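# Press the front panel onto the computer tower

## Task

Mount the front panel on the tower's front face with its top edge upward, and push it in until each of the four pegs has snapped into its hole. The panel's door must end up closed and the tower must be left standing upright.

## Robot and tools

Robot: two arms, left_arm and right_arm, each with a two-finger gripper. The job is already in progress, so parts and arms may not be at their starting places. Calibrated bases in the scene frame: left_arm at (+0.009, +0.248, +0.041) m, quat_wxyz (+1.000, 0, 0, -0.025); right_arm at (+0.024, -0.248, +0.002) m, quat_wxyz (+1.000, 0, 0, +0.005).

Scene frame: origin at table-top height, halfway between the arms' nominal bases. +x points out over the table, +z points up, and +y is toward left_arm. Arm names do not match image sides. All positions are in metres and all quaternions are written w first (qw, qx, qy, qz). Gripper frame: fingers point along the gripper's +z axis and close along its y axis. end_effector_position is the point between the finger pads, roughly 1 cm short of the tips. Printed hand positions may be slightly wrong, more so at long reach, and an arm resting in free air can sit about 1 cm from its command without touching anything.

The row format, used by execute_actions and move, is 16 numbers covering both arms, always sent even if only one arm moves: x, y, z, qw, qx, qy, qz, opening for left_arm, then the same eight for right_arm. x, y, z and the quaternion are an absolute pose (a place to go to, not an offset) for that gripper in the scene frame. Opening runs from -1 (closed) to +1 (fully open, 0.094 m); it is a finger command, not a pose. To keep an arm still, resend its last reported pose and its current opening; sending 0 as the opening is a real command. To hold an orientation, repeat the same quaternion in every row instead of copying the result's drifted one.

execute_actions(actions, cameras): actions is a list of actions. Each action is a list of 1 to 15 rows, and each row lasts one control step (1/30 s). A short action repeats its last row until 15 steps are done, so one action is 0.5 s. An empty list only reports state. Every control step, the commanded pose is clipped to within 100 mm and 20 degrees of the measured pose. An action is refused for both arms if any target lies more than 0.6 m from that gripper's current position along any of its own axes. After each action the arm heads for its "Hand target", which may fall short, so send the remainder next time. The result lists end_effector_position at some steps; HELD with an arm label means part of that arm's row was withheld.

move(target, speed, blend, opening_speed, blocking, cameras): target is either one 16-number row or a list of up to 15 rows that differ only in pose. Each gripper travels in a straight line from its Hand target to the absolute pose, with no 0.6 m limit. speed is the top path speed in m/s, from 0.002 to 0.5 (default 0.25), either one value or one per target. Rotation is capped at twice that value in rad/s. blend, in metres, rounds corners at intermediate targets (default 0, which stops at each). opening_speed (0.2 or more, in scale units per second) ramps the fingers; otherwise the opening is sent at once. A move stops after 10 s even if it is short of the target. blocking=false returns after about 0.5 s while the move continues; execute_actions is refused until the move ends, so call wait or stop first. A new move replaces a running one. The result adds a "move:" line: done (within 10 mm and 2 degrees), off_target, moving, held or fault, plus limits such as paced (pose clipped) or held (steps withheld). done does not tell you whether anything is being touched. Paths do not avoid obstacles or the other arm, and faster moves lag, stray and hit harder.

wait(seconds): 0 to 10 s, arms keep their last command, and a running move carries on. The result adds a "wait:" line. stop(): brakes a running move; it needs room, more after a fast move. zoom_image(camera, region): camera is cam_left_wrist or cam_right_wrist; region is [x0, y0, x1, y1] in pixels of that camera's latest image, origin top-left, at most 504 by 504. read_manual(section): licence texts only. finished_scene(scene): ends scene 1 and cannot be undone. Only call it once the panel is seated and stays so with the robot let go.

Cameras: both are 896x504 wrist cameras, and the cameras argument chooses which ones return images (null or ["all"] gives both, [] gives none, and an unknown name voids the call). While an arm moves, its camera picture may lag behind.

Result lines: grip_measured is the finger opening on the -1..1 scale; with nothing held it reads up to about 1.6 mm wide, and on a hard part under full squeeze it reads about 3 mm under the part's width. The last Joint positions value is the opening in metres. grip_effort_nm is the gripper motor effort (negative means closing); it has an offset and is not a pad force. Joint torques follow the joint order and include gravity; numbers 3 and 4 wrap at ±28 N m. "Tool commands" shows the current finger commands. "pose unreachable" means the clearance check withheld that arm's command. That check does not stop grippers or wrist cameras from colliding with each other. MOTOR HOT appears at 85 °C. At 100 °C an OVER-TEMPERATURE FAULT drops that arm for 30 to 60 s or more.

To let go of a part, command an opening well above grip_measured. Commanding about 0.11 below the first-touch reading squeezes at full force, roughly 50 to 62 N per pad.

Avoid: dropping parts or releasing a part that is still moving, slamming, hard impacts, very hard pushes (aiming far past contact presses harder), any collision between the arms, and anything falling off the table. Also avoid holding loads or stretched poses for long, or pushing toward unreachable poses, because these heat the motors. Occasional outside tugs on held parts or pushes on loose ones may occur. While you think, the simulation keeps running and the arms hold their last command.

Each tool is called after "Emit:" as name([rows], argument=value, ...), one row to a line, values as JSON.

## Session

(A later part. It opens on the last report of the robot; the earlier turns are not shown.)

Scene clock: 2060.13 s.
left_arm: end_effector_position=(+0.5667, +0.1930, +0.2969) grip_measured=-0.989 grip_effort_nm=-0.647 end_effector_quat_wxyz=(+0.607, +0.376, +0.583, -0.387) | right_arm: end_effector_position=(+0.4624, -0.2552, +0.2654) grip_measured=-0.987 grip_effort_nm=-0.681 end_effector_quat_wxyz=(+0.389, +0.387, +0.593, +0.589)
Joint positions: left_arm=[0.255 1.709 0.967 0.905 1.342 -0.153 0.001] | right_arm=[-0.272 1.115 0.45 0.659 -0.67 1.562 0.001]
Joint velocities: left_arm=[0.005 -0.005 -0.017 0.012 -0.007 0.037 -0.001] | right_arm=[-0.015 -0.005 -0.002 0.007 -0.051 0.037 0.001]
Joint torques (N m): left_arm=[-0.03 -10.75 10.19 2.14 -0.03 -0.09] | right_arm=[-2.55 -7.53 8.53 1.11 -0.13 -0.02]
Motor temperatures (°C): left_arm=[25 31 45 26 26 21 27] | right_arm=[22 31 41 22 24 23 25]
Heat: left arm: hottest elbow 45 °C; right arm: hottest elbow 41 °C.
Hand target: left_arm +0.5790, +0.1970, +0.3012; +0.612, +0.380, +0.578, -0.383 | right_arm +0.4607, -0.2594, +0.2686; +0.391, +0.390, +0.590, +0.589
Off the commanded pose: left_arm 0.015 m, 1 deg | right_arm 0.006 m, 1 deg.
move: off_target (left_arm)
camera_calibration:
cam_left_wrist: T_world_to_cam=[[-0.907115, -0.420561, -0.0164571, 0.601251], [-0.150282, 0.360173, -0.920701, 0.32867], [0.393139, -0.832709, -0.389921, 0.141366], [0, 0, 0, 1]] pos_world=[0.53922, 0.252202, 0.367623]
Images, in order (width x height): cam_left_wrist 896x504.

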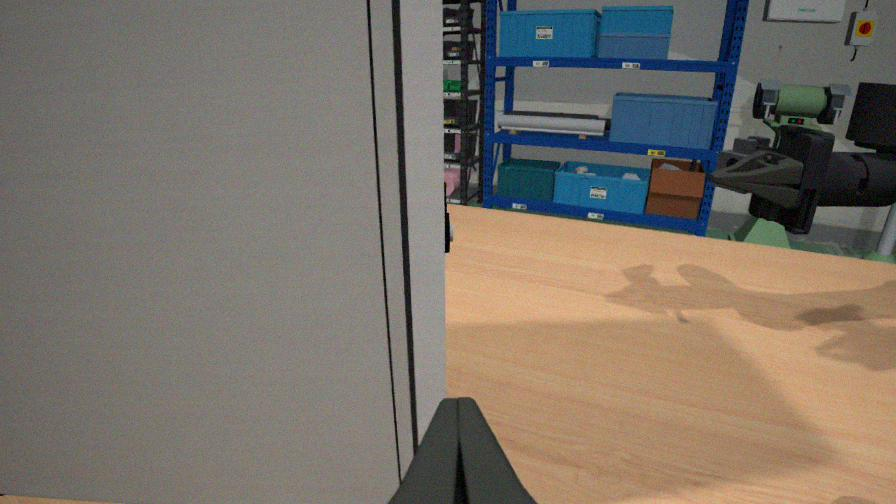

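Emit:
move(target=[0.63,0.09,0.38,0.606,0.383,0.584,-0.381,-1,0.4606,-0.2595,0.2687,0.391,0.390,0.590,0.589,-1], cameras=["cam_left_wrist"])

Emit:
move(target=[0.63,0.09,0.12,0.606,0.383,0.584,-0.381,-1,0.4606,-0.2595,0.2687,0.391,0.390,0.590,0.589,-1], cameras=["cam_left_wrist"])

Emit:
move(target=[0.4606,0.2,0.2687,0.606,0.383,0.584,-0.381,-1,0.56,-0.28,0.39,0.391,0.390,0.590,0.589,-1])

Scene clock: 2070.83 s.
left_arm: end_effector_position=(+0.6238, +0.0910, +0.3531) grip_measured=-0.989 grip_effort_nm=-0.652 end_effector_quat_wxyz=(+0.589, +0.372, +0.600, -0.393) | right_arm: end_effector_position=(+0.4624, -0.2552, +0.2654) grip_measured=-0.987 grip_effort_nm=-0.686 end_effector_quat_wxyz=(+0.389, +0.387, +0.593, +0.589)
Joint positions: left_arm=[0.049 1.694 1.183 0.519 1.143 -0.04 0.001] | right_arm=[-0.272 1.115 0.45 0.659 -0.67 1.562 0.001]
Joint velocities: left_arm=[0.005 0.005 0.002 -0.002 -0.022 -0.037 0] | right_arm=[0.005 -0.005 0.012 -0.012 -0.037 0.022 -0.001]
Joint torques (N m): left_arm=[-0.09 -14.15 11.77 1.36 -0.12 0.14] | right_arm=[-1.85 -7.41 8.77 1.14 -0.09 -0.06]
Motor temperatures (°C): left_arm=[25 31 45 26 26 21 27] | right_arm=[22 31 41 22 24 23 25]
Heat: left arm: hottest elbow 45 °C; right arm: hottest elbow 41 °C.
Hand target: left_arm +0.6315, +0.0913, +0.3778; +0.605, +0.384, +0.585, -0.380 | right_arm +0.4607, -0.2594, +0.2686; +0.391, +0.390, +0.590, +0.589
Off the commanded pose: left_arm 0.028 m, 3 deg | right_arm 0.006 m, 1 deg.
move: off_target (left_arm)
camera_calibration:
cam_left_wrist: T_world_to_cam=[[-0.908976, -0.416288, 0.0216196, 0.598332], [-0.192895, 0.374081, -0.907113, 0.446223], [0.369533, -0.828714, -0.420331, 0.0809318], [0, 0, 0, 1]] pos_world=[0.600037, 0.149224, 0.425857]
Images, in order (width x height): cam_left_wrist 896x504.

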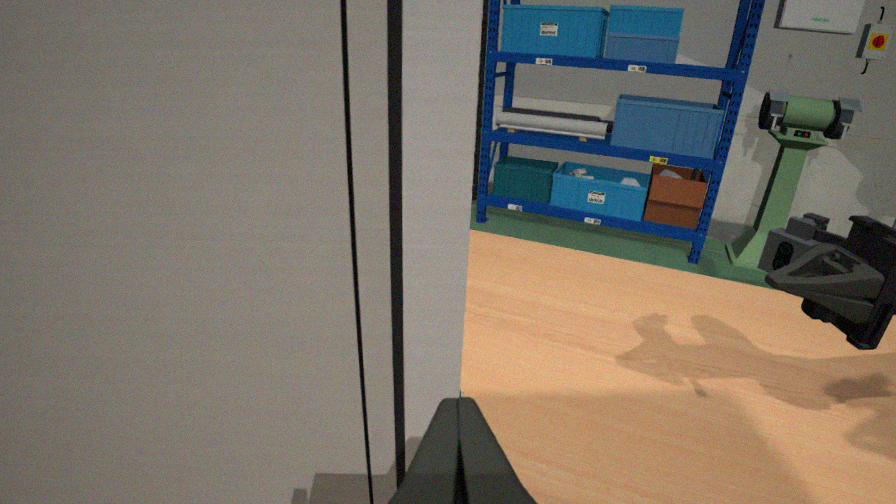

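Scene clock: 2072.87 s.
left_arm: end_effector_position=(+0.6197, +0.0911, +0.1251) grip_measured=-0.989 grip_effort_nm=-0.652 end_effector_quat_wxyz=(+0.604, +0.384, +0.586, -0.380) | right_arm: end_effector_position=(+0.4624, -0.2552, +0.2654) grip_measured=-0.987 grip_effort_nm=-0.681 end_effector_quat_wxyz=(+0.389, +0.387, +0.593, +0.589)
Joint positions: left_arm=[0.049 2.137 1.064 1.115 1.141 -0.021 0.001] | right_arm=[-0.272 1.115 0.45 0.659 -0.67 1.562 0.001]
Joint velocities: left_arm=[0.005 -0.015 0.002 -0.002 -0.081 0.066 0] | right_arm=[-0.005 -0.005 -0.002 0.007 0.051 -0.007 0]
Joint torques (N m): left_arm=[0.03 -14.04 6.68 2.28 -0.16 -0.08] | right_arm=[-2.14 -7.12 8.58 1.03 -0.09 -0.05]
Motor temperatures (°C): left_arm=[25 31 45 26 26 21 27] | right_arm=[22 31 41 22 24 23 25]
Heat: left arm: hottest elbow 45 °C; right arm: hottest elbow 41 °C.
Hand target: left_arm +0.6259, +0.0901, +0.1218; +0.606, +0.383, +0.584, -0.381 | right_arm +0.4607, -0.2594, +0.2686; +0.391, +0.390, +0.590, +0.589
Off the commanded pose: left_arm 0.012 m, 0 deg | right_arm 0.006 m, 1 deg.
move: off_target (left_arm)
camera_calibration:
cam_left_wrist: T_world_to_cam=[[-0.907743, -0.418523, -0.0289951, 0.605397], [-0.146478, 0.380946, -0.912921, 0.209883], [0.393124, -0.824451, -0.407105, -0.0299247], [0, 0, 0, 1]] pos_world=[0.592052, 0.148747, 0.196978]
Images, in order (width x height): cam_left_wrist 896x504.

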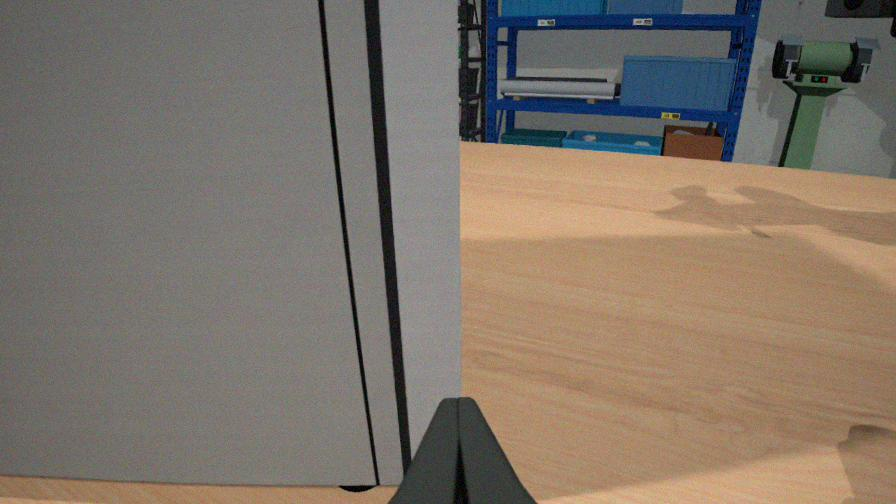

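Scene clock: 2074.83 s.
left_arm: end_effector_position=(+0.4623, +0.1952, +0.2686) grip_measured=-0.989 grip_effort_nm=-0.647 end_effector_quat_wxyz=(+0.609, +0.386, +0.579, -0.379) | right_arm: end_effector_position=(+0.5493, -0.2799, +0.3638) grip_measured=-0.987 grip_effort_nm=-0.686 end_effector_quat_wxyz=(+0.380, +0.402, +0.595, +0.583)
Joint positions: left_arm=[0.315 1.564 0.658 1.091 1.408 -0.152 0.001] | right_arm=[-0.272 1.205 0.836 0.328 -0.659 1.562 0.001]
Joint velocities: left_arm=[-0.005 -0.015 -0.002 0.012 0.037 0.051 0.001] | right_arm=[-0.024 0.005 0.002 -0.027 0.022 -0.007 0]
Joint torques (N m): left_arm=[0.73 -9.64 5.91 1.4 -0.04 -0.13] | right_arm=[-0.97 -8.64 15.05 1.17 0.17 -0.05]
Motor temperatures (°C): left_arm=[25 31 44 26 25 21 27] | right_arm=[22 31 42 22 24 23 25]
Heat: left arm: hottest elbow 44 °C; right arm: hottest elbow 42 °C.
Hand target: left_arm +0.4613, +0.1975, +0.2703; +0.607, +0.382, +0.583, -0.382 | right_arm +0.5589, -0.2798, +0.3896; +0.391, +0.390, +0.590, +0.589
Off the commanded pose: left_arm 0.005 m, 1 deg | right_arm 0.028 m, 2 deg.
move: off_target (right_arm)
camera_calibration:
cam_left_wrist: T_world_to_cam=[[-0.908636, -0.415446, -0.0422393, 0.513601], [-0.129435, 0.376364, -0.917386, 0.272446], [0.397022, -0.828103, -0.395751, 0.172025], [0, 0, 0, 1]] pos_world=[0.433642, 0.25329, 0.339711]
cam_right_wrist: T_world_to_cam=[[-0.054242, 0.00160768, -0.998527, 0.392086], [-0.741115, 0.670104, 0.0413378, 0.619035], [0.669183, 0.742266, -0.0351563, -0.0600685], [0, 0, 0, 1]] pos_world=[0.520241, -0.370861, 0.363807]

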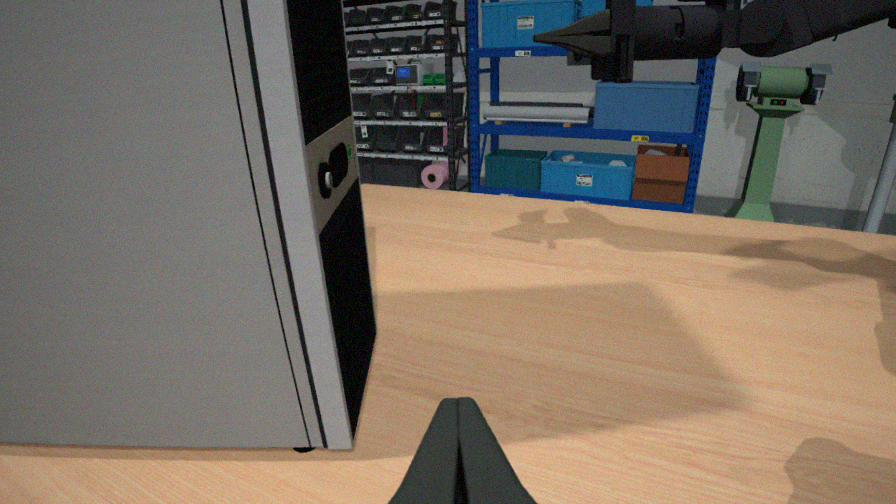

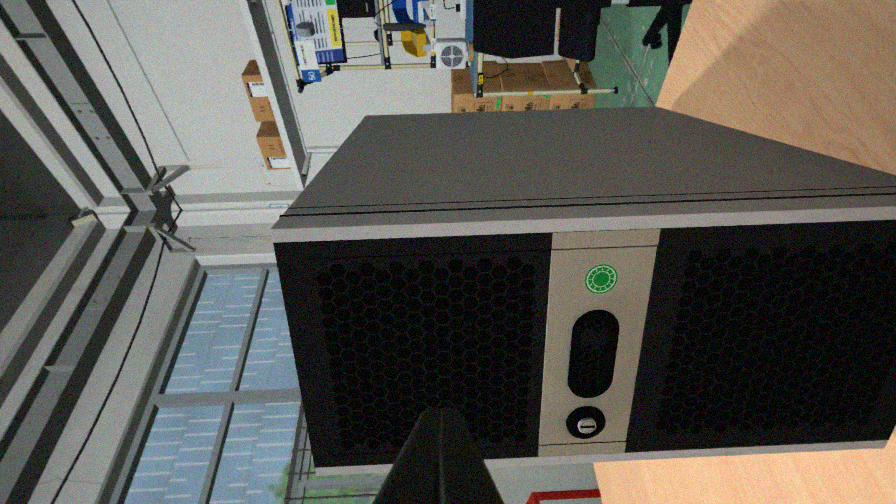

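Emit:
zoom_image(camera="cam_right_wrist", region=[260, 100, 510, 260])

Emit:
zoom_image(camera="cam_right_wrist", region=[646, 100, 896, 260])

Emit:
zoom_image(camera="cam_left_wrist", region=[200, 340, 400, 504])

Scaled by 2.016 from the camera's 896x504 image, which has a finer 1280x720 frame.

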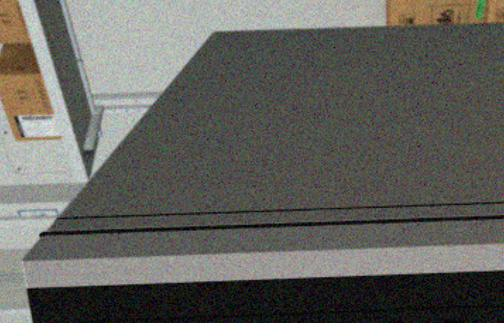

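Scaled by 2.016 from the camera's 896x504 image, which has a finer 1280x720 frame.

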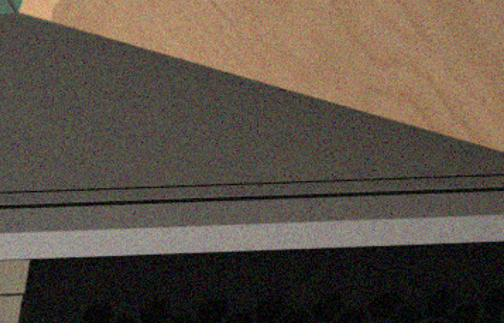

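Scaled by 2.520 from the camera's 896x504 image, which has a finer 1280x720 frame.

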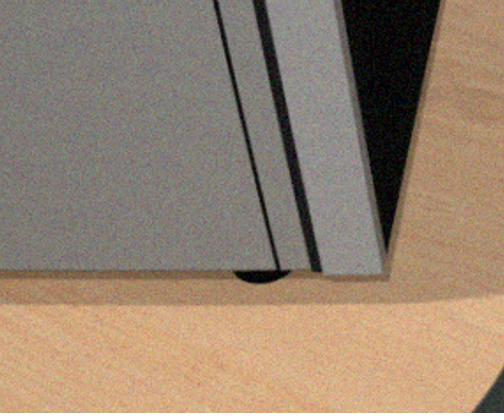

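Emit:
move([
  [0.5,0.05,0.12,0.704,-0.068,0.704,0.068,-1,0.549,-0.28,0.364,0.391,0.390,0.590,0.589,-1],
  [0.61,-0.01,0.09,0.704,-0.068,0.704,0.068,-1,0.549,-0.28,0.364,0.391,0.390,0.590,0.589,-1],
], cameras=["cam_left_wrist"])

Emit:
move(target=[0.74,0.01,0.09,0.704,-0.068,0.704,0.068,-1,0.549,-0.28,0.364,0.391,0.390,0.590,0.589,-1], speed=0.05)

Scene clock: 2109.20 s.
left_arm: end_effector_position=(+0.6006, -0.0028, +0.0981) grip_measured=-0.989 grip_effort_nm=-0.647 end_effector_quat_wxyz=(+0.704, -0.065, +0.704, +0.068) | right_arm: end_effector_position=(+0.5474, -0.2793, +0.3656) grip_measured=-0.987 grip_effort_nm=-0.681 end_effector_quat_wxyz=(+0.392, +0.391, +0.591, +0.587)
Joint positions: left_arm=[-0.54 2.152 0.979 1.173 -0.778 0.003 0.001] | right_arm=[-0.272 1.205 0.821 0.378 -0.659 1.562 0.001]
Joint velocities: left_arm=[-0.005 0.005 -0.002 0.002 0.022 0.007 0.001] | right_arm=[-0.015 -0.005 0.007 -0.007 0.007 0.066 0]
Joint torques (N m): left_arm=[0.5 -12.98 6.6 1.63 0.08 0.12] | right_arm=[-1.2 -8.18 9.83 2 -0.09 -0.03]
Motor temperatures (°C): left_arm=[25 31 41 26 25 21 27] | right_arm=[22 32 44 22 24 23 26]
Heat: left arm: hottest elbow 41 °C; right arm: hottest elbow 44 °C.
Hand target: left_arm +0.6086, -0.0041, +0.0883; +0.701, -0.060, +0.707, +0.075 | right_arm +0.5491, -0.2800, +0.3642; +0.391, +0.390, +0.590, +0.589
Off the commanded pose: left_arm 0.014 m, 0 deg | right_arm 0.002 m, 0 deg.
move: off_target (left_arm)
camera_calibration:
cam_left_wrist: T_world_to_cam=[[0.189306, -0.981807, -0.0147726, -0.113942], [-0.418735, -0.0671116, -0.905625, 0.379789], [0.888158, 0.177626, -0.423822, -0.403712], [0, 0, 0, 1]] pos_world=[0.539161, -0.0146708, 0.171162]
Images, in order (width x height): cam_left_wrist 896x504.

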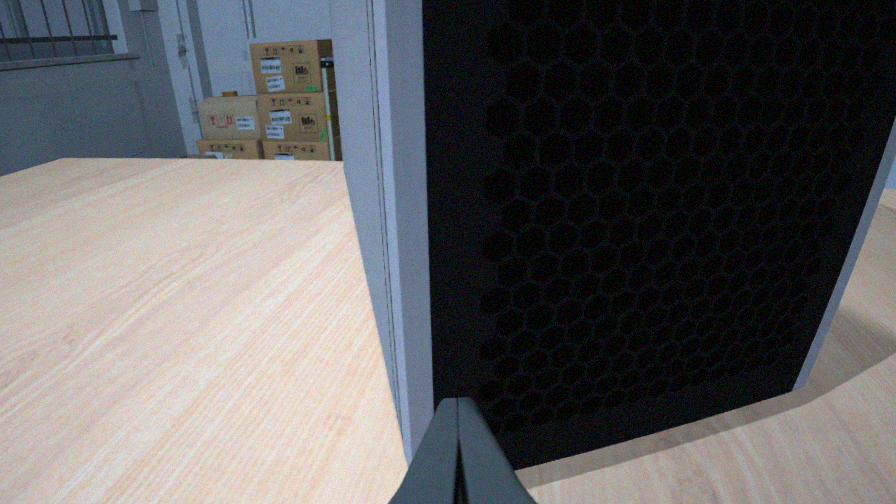

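Scene clock: 2112.30 s.
left_arm: end_effector_position=(+0.6699, -0.0346, +0.0758) grip_measured=-0.989 grip_effort_nm=-0.647 end_effector_quat_wxyz=(+0.690, -0.020, +0.722, +0.044) | right_arm: end_effector_position=(+0.5474, -0.2793, +0.3654) grip_measured=-0.987 grip_effort_nm=-0.681 end_effector_quat_wxyz=(+0.391, +0.391, +0.592, +0.587)
Joint positions: left_arm=[-0.497 2.256 1.192 1.009 -0.639 0.003 0.001] | right_arm=[-0.272 1.205 0.821 0.378 -0.66 1.562 0.001]
Joint velocities: left_arm=[-0.015 -0.005 0.012 -0.017 -0.022 -0.022 0.001] | right_arm=[-0.024 -0.015 0.007 0.002 -0.022 0.037 0]
Joint torques (N m): left_arm=[8 -14.39 13.93 1.28 -0.13 -0.01] | right_arm=[-1.08 -8.59 9.81 2.04 -0.12 -0.06]
Motor temperatures (°C): left_arm=[25 31 41 26 25 21 27] | right_arm=[22 32 44 22 24 23 26]
Heat: left arm: hottest elbow 41 °C; right arm: hottest elbow 44 °C.
Hand target: left_arm +0.7261, +0.0170, +0.0914; +0.704, -0.068, +0.704, +0.068 | right_arm +0.5490, -0.2800, +0.3640; +0.391, +0.390, +0.590, +0.589
Off the commanded pose: left_arm 0.084 m, 7 deg | right_arm 0.002 m, 0 deg.
move: off_target (left_arm)
camera_calibration:
cam_left_wrist: T_world_to_cam=[[0.0923854, -0.994612, -0.0470316, -0.0916518], [-0.464757, -0.00130031, -0.885437, 0.418028], [0.880605, 0.10366, -0.462373, -0.463671], [0, 0, 0, 1]] pos_world=[0.61106, -0.0425505, 0.151438]
cam_right_wrist: T_world_to_cam=[[-0.0210916, -0.00724225, -0.999751, 0.373455], [-0.742236, 0.670052, 0.010805, 0.62887], [0.669807, 0.742279, -0.0195079, -0.0651757], [0, 0, 0, 1]] pos_world=[0.518302, -0.370292, 0.365295]

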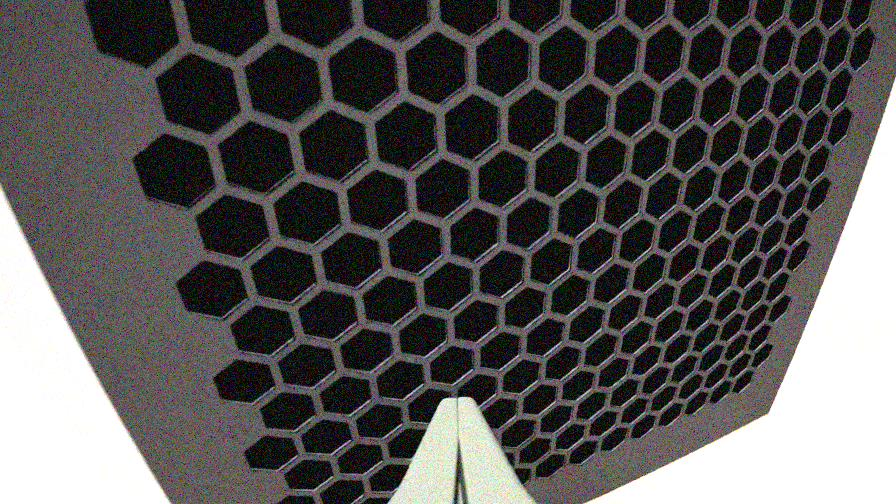

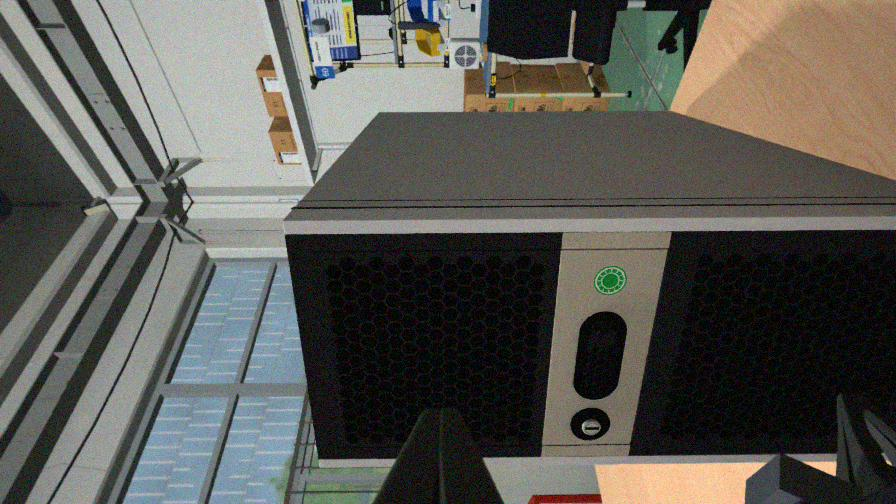

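Emit:
move([
  [0.63,0.0,0.08,0.704,-0.068,0.704,0.068,-1,0.549,-0.28,0.364,0.391,0.390,0.590,0.589,-1],
  [0.78,0.05,0.11,0.704,-0.068,0.704,0.068,-1,0.549,-0.28,0.364,0.391,0.390,0.590,0.589,-1],
], speed=0.06)

Scene clock: 2130.73 s.
left_arm: end_effector_position=(+0.6585, -0.0106, +0.0590) grip_measured=-0.989 grip_effort_nm=-0.642 end_effector_quat_wxyz=(+0.673, -0.010, +0.738, +0.052) | right_arm: end_effector_position=(+0.5473, -0.2793, +0.3652) grip_measured=-0.987 grip_effort_nm=-0.691 end_effector_quat_wxyz=(+0.391, +0.391, +0.592, +0.587)
Joint positions: left_arm=[-0.47 2.242 1.125 1.009 -0.607 0.003 0.001] | right_arm=[-0.272 1.205 0.82 0.378 -0.66 1.562 0.001]
Joint velocities: left_arm=[-0.005 -0.015 0.007 0.002 0.007 -0.007 -0.001] | right_arm=[-0.005 0.005 -0.012 0.002 0.081 0.051 -0.001]
Joint torques (N m): left_arm=[8.47 -15.09 15.31 1.68 -0.12 0.02] | right_arm=[-1.49 -8.59 9.8 1.88 -0.09 -0.08]
Motor temperatures (°C): left_arm=[25 31 43 26 25 21 27] | right_arm=[22 32 43 22 24 23 26]
Heat: left arm: hottest elbow 43 °C; right arm: hottest elbow 43 °C.
Hand target: left_arm +0.7241, +0.0395, +0.0986; +0.704, -0.067, +0.704, +0.069 | right_arm +0.5489, -0.2800, +0.3639; +0.391, +0.390, +0.590, +0.589
Off the commanded pose: left_arm 0.145 m, 9 deg; position clipped | right_arm 0.002 m, 0 deg.
move: off_target (left_arm); limits=paced
camera_calibration:
cam_left_wrist: T_world_to_cam=[[0.0858006, -0.993423, -0.0758237, -0.0614171], [-0.505764, 0.0221402, -0.862388, 0.423769], [0.858394, 0.112342, -0.500538, -0.446893], [0, 0, 0, 1]] pos_world=[0.603207, -0.0201905, 0.137109]
cam_right_wrist: T_world_to_cam=[[-0.0214601, -0.00714393, -0.999744, 0.373465], [-0.742232, 0.670051, 0.0111444, 0.628697], [0.669799, 0.742281, -0.0196818, -0.0650867], [0, 0, 0, 1]] pos_world=[0.518248, -0.370278, 0.365082]

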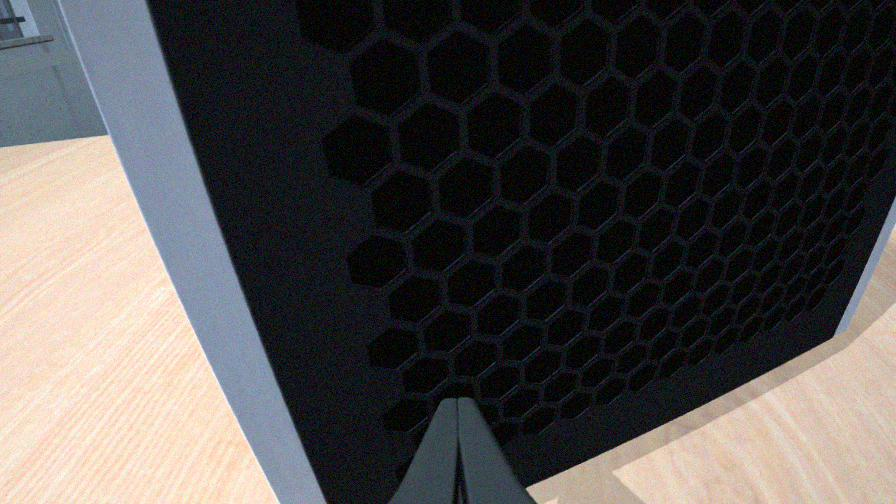

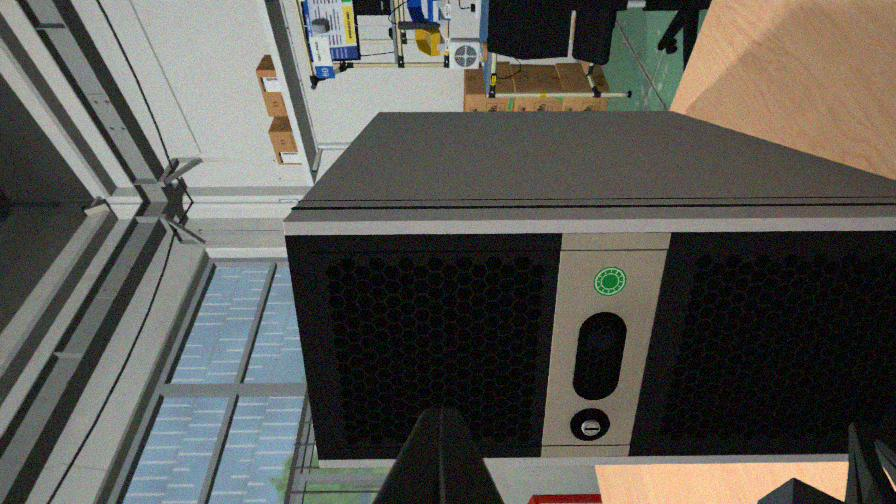

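Emit:
move([
  [0.63,0.0,0.07,0.704,-0.068,0.704,0.068,-1,0.549,-0.28,0.364,0.391,0.390,0.590,0.589,-1],
  [0.5,0.05,0.12,0.704,-0.068,0.704,0.068,-1,0.549,-0.28,0.364,0.391,0.390,0.590,0.589,-1],
  [0.5,0.18,0.16,0.606,0.383,0.584,-0.381,-1,0.549,-0.28,0.364,0.391,0.390,0.590,0.589,-1],
], speed=[0.06,0.3,0.3], cameras=["cam_left_wrist"])

Emit:
move(target=[0.62,0.091,0.125,0.606,0.383,0.584,-0.381,-1,0.549,-0.28,0.364,0.391,0.390,0.590,0.589,-1], cameras=["cam_left_wrist"])

Emit:
zoom_image(camera="cam_left_wrist", region=[280, 300, 480, 500])

Emit:
zoom_image(camera="cam_left_wrist", region=[280, 0, 480, 200])

Scene clock: 2150.87 s.
left_arm: end_effector_position=(+0.4910, +0.1712, +0.1660) grip_measured=-0.989 grip_effort_nm=-0.642 end_effector_quat_wxyz=(+0.611, +0.379, +0.580, -0.384) | right_arm: end_effector_position=(+0.5473, -0.2793, +0.3652) grip_measured=-0.987 grip_effort_nm=-0.681 end_effector_quat_wxyz=(+0.391, +0.391, +0.592, +0.587)
Joint positions: left_arm=[0.241 1.913 0.694 1.387 1.328 -0.146 0.001] | right_arm=[-0.272 1.205 0.82 0.378 -0.66 1.562 0.001]
Joint velocities: left_arm=[-0.005 -0.005 0.007 -0.007 0.051 -0.081 0.001] | right_arm=[-0.005 -0.005 0.002 -0.012 -0.081 -0.037 0]
Joint torques (N m): left_arm=[0.44 -9 5.79 2.19 -0.05 -0.1] | right_arm=[-1.85 -8.94 9.89 1.99 -0.11 -0.08]
Motor temperatures (°C): left_arm=[25 31 43 26 25 21 26] | right_arm=[22 32 43 22 24 23 26]
Heat: left arm: hottest elbow 43 °C; right arm: hottest elbow 43 °C.
Hand target: left_arm +0.4993, +0.1743, +0.1632; +0.612, +0.379, +0.578, -0.383 | right_arm +0.5490, -0.2800, +0.3640; +0.391, +0.390, +0.590, +0.589
Off the commanded pose: left_arm 0.014 m, 1 deg | right_arm 0.002 m, 0 deg.
move: off_target (left_arm)
camera_calibration:
cam_left_wrist: T_world_to_cam=[[-0.906798, -0.420586, -0.0287093, 0.52307], [-0.13863, 0.361819, -0.921883, 0.19881], [0.398118, -0.831982, -0.386403, 0.0987739], [0, 0, 0, 1]] pos_world=[0.462556, 0.23024, 0.236463]
Images, in order (width x height): cam_left_wrist 896x504.

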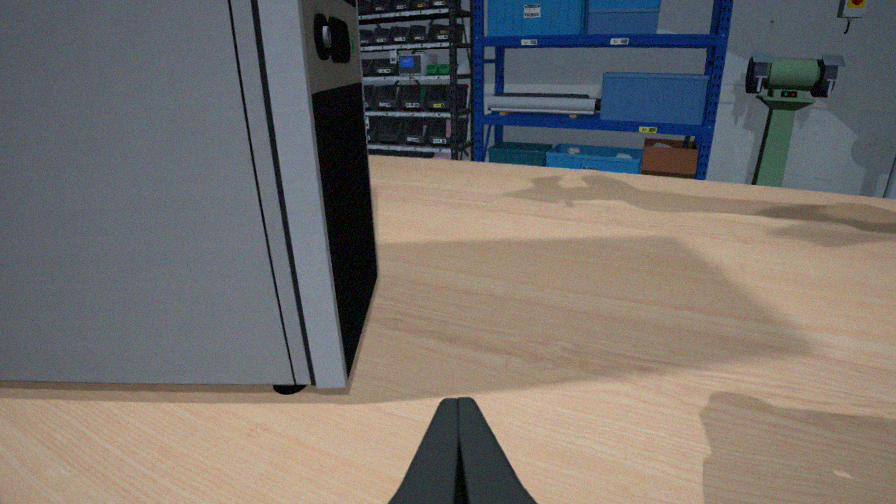

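Scene clock: 2152.37 s.
left_arm: end_effector_position=(+0.6111, +0.0941, +0.1305) grip_measured=-0.989 grip_effort_nm=-0.637 end_effector_quat_wxyz=(+0.604, +0.381, +0.585, -0.383) | right_arm: end_effector_position=(+0.5473, -0.2793, +0.3652) grip_measured=-0.987 grip_effort_nm=-0.686 end_effector_quat_wxyz=(+0.391, +0.391, +0.592, +0.587)
Joint positions: left_arm=[0.055 2.118 1.037 1.14 1.147 -0.041 0.001] | right_arm=[-0.272 1.205 0.82 0.378 -0.66 1.562 0.001]
Joint velocities: left_arm=[0.005 -0.015 -0.002 0.012 0.037 -0.007 0] | right_arm=[-0.015 -0.005 0.007 -0.002 -0.081 -0.007 0.001]
Joint torques (N m): left_arm=[0.32 -12.75 7.39 1.43 -0.18 0.17] | right_arm=[-1.44 -8.18 9.91 2.03 -0.11 -0.04]
Motor temperatures (°C): left_arm=[25 31 43 26 25 21 26] | right_arm=[22 32 43 22 24 23 26]
Heat: left arm: hottest elbow 43 °C; right arm: hottest elbow 43 °C.
Hand target: left_arm +0.6201, +0.0932, +0.1227; +0.605, +0.384, +0.585, -0.380 | right_arm +0.5490, -0.2800, +0.3640; +0.391, +0.390, +0.590, +0.589
Off the commanded pose: left_arm 0.011 m, 0 deg | right_arm 0.002 m, 0 deg.
move: off_target (left_arm)
camera_calibration:
cam_left_wrist: T_world_to_cam=[[-0.908126, -0.418017, -0.02386, 0.59853], [-0.148023, 0.373835, -0.915607, 0.214406], [0.391659, -0.827955, -0.401365, -0.0213735], [0, 0, 0, 1]] pos_world=[0.583649, 0.152347, 0.202014]
Images, in order (width x height): cam_left_wrist 896x504.

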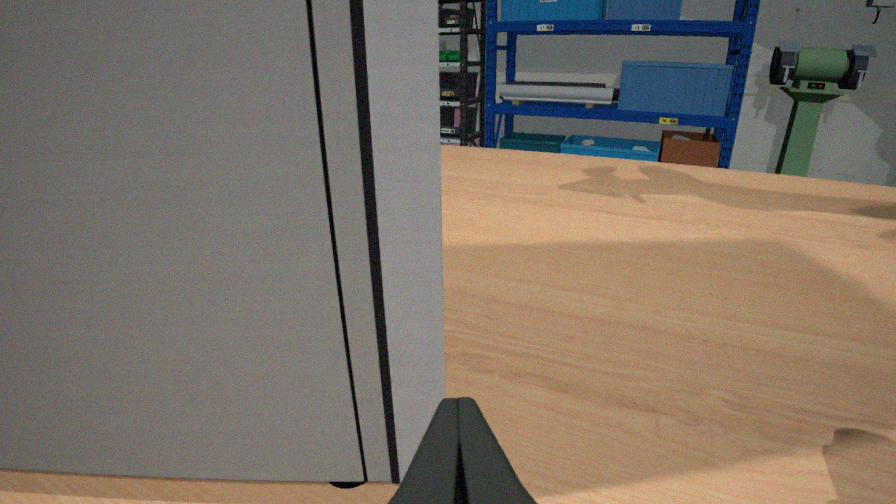

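Scaled by 2.520 from the camera's 896x504 image, which has a finer 1280x720 frame.

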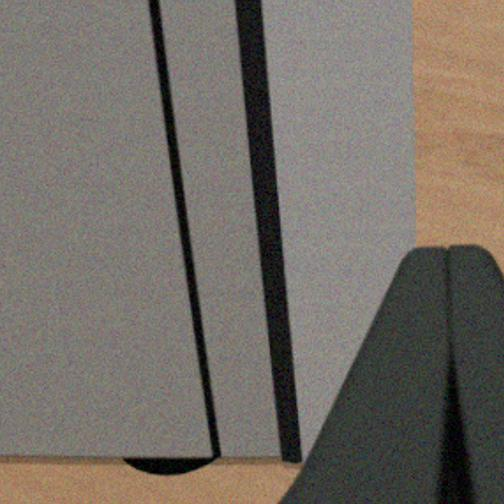

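Scaled by 2.520 from the camera's 896x504 image, which has a finer 1280x720 frame.

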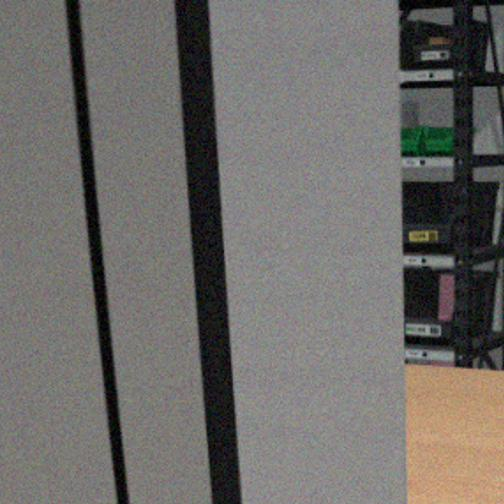

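Emit:
move(target=[0.611,0.094,0.39,0.606,0.383,0.584,-0.381,-1,0.59,-0.26,0.26,0.391,0.390,0.590,0.589,-1])

Emit:
zoom_image(camera="cam_left_wrist", region=[280, 0, 480, 200])

Emit:
zoom_image(camera="cam_right_wrist", region=[0, 160, 200, 360])

Emit:
zoom_image(camera="cam_right_wrist", region=[680, 160, 880, 360])

Scene clock: 2165.10 s.
left_arm: end_effector_position=(+0.6070, +0.0941, +0.3701) grip_measured=-0.989 grip_effort_nm=-0.652 end_effector_quat_wxyz=(+0.594, +0.373, +0.595, -0.391) | right_arm: end_effector_position=(+0.5877, -0.2660, +0.2600) grip_measured=-0.987 grip_effort_nm=-0.681 end_effector_quat_wxyz=(+0.391, +0.395, +0.591, +0.584)
Joint positions: left_arm=[0.055 1.637 1.149 0.518 1.146 -0.05 0.001] | right_arm=[-0.213 1.475 0.752 0.71 -0.595 1.562 0.001]
Joint velocities: left_arm=[-0.005 0.005 0.007 -0.022 -0.007 -0.007 0] | right_arm=[-0.005 -0.005 -0.002 -0.002 -0.037 -0.081 -0.001]
Joint torques (N m): left_arm=[0.21 -12.69 11.48 1.4 -0.07 0.14] | right_arm=[-0.32 -10.87 8.42 1.99 0.18 -0.04]
Motor temperatures (°C): left_arm=[25 31 42 26 25 21 26] | right_arm=[22 32 42 22 24 23 26]
Heat: left arm: hottest elbow 42 °C; right arm: hottest elbow 42 °C.
Hand target: left_arm +0.6146, +0.0942, +0.3879; +0.606, +0.383, +0.584, -0.381 | right_arm +0.5893, -0.2600, +0.2612; +0.391, +0.390, +0.590, +0.589
Off the commanded pose: left_arm 0.020 m, 2 deg | right_arm 0.006 m, 1 deg.
move: off_target (left_arm)
camera_calibration:
cam_left_wrist: T_world_to_cam=[[-0.908273, -0.418231, 0.0110362, 0.587701], [-0.181458, 0.37003, -0.911126, 0.452158], [0.376978, -0.829554, -0.411979, 0.0893978], [0, 0, 0, 1]] pos_world=[0.58214, 0.152644, 0.442317]
cam_right_wrist: T_world_to_cam=[[-0.0272167, -0.00630271, -0.99961, 0.272846], [-0.737796, 0.674838, 0.0158332, 0.648415], [0.674475, 0.737939, -0.023017, -0.107116], [0, 0, 0, 1]] pos_world=[0.558071, -0.35681, 0.260007]

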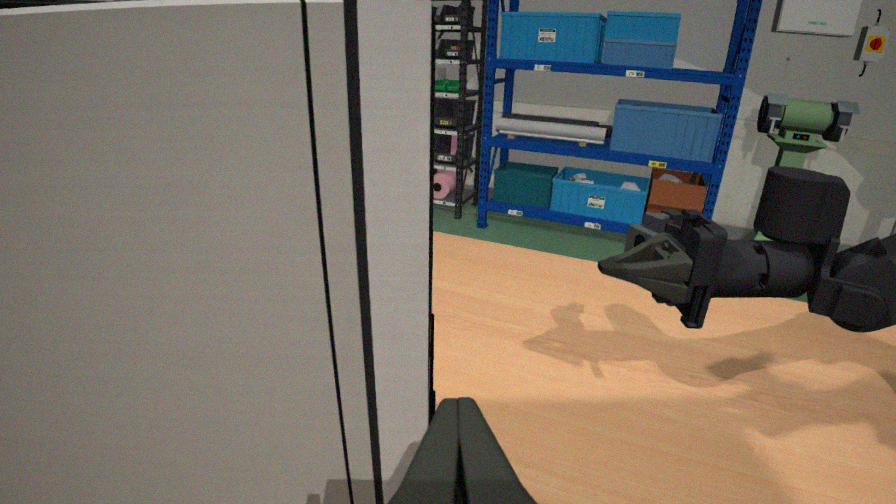

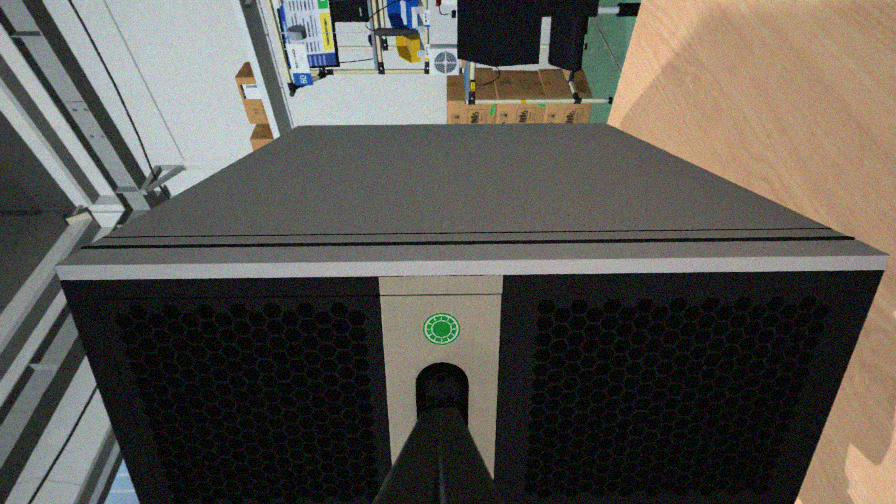

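Scaled by 2.520 from the camera's 896x504 image, which has a finer 1280x720 frame.

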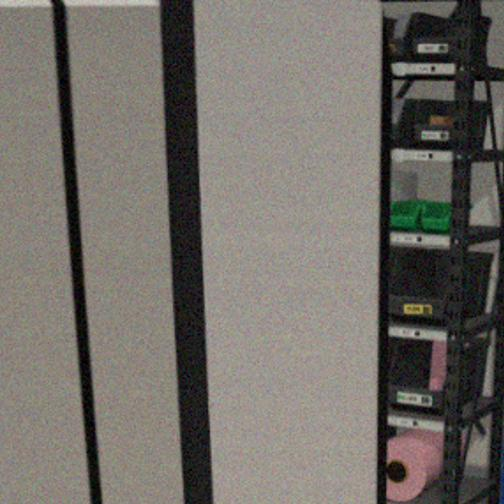

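Scaled by 2.520 from the camera's 896x504 image, which has a finer 1280x720 frame.

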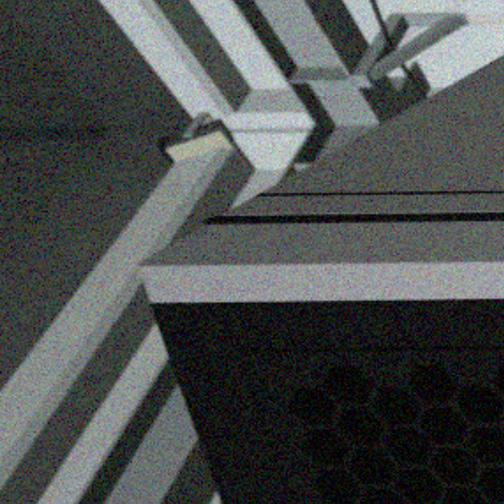

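Scaled by 2.520 from the camera's 896x504 image, which has a finer 1280x720 frame.

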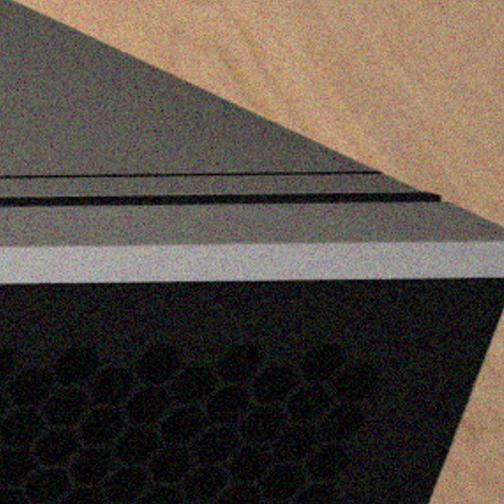

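Emit:
finished_scene(scene=1)

The scene is finished: the task was done.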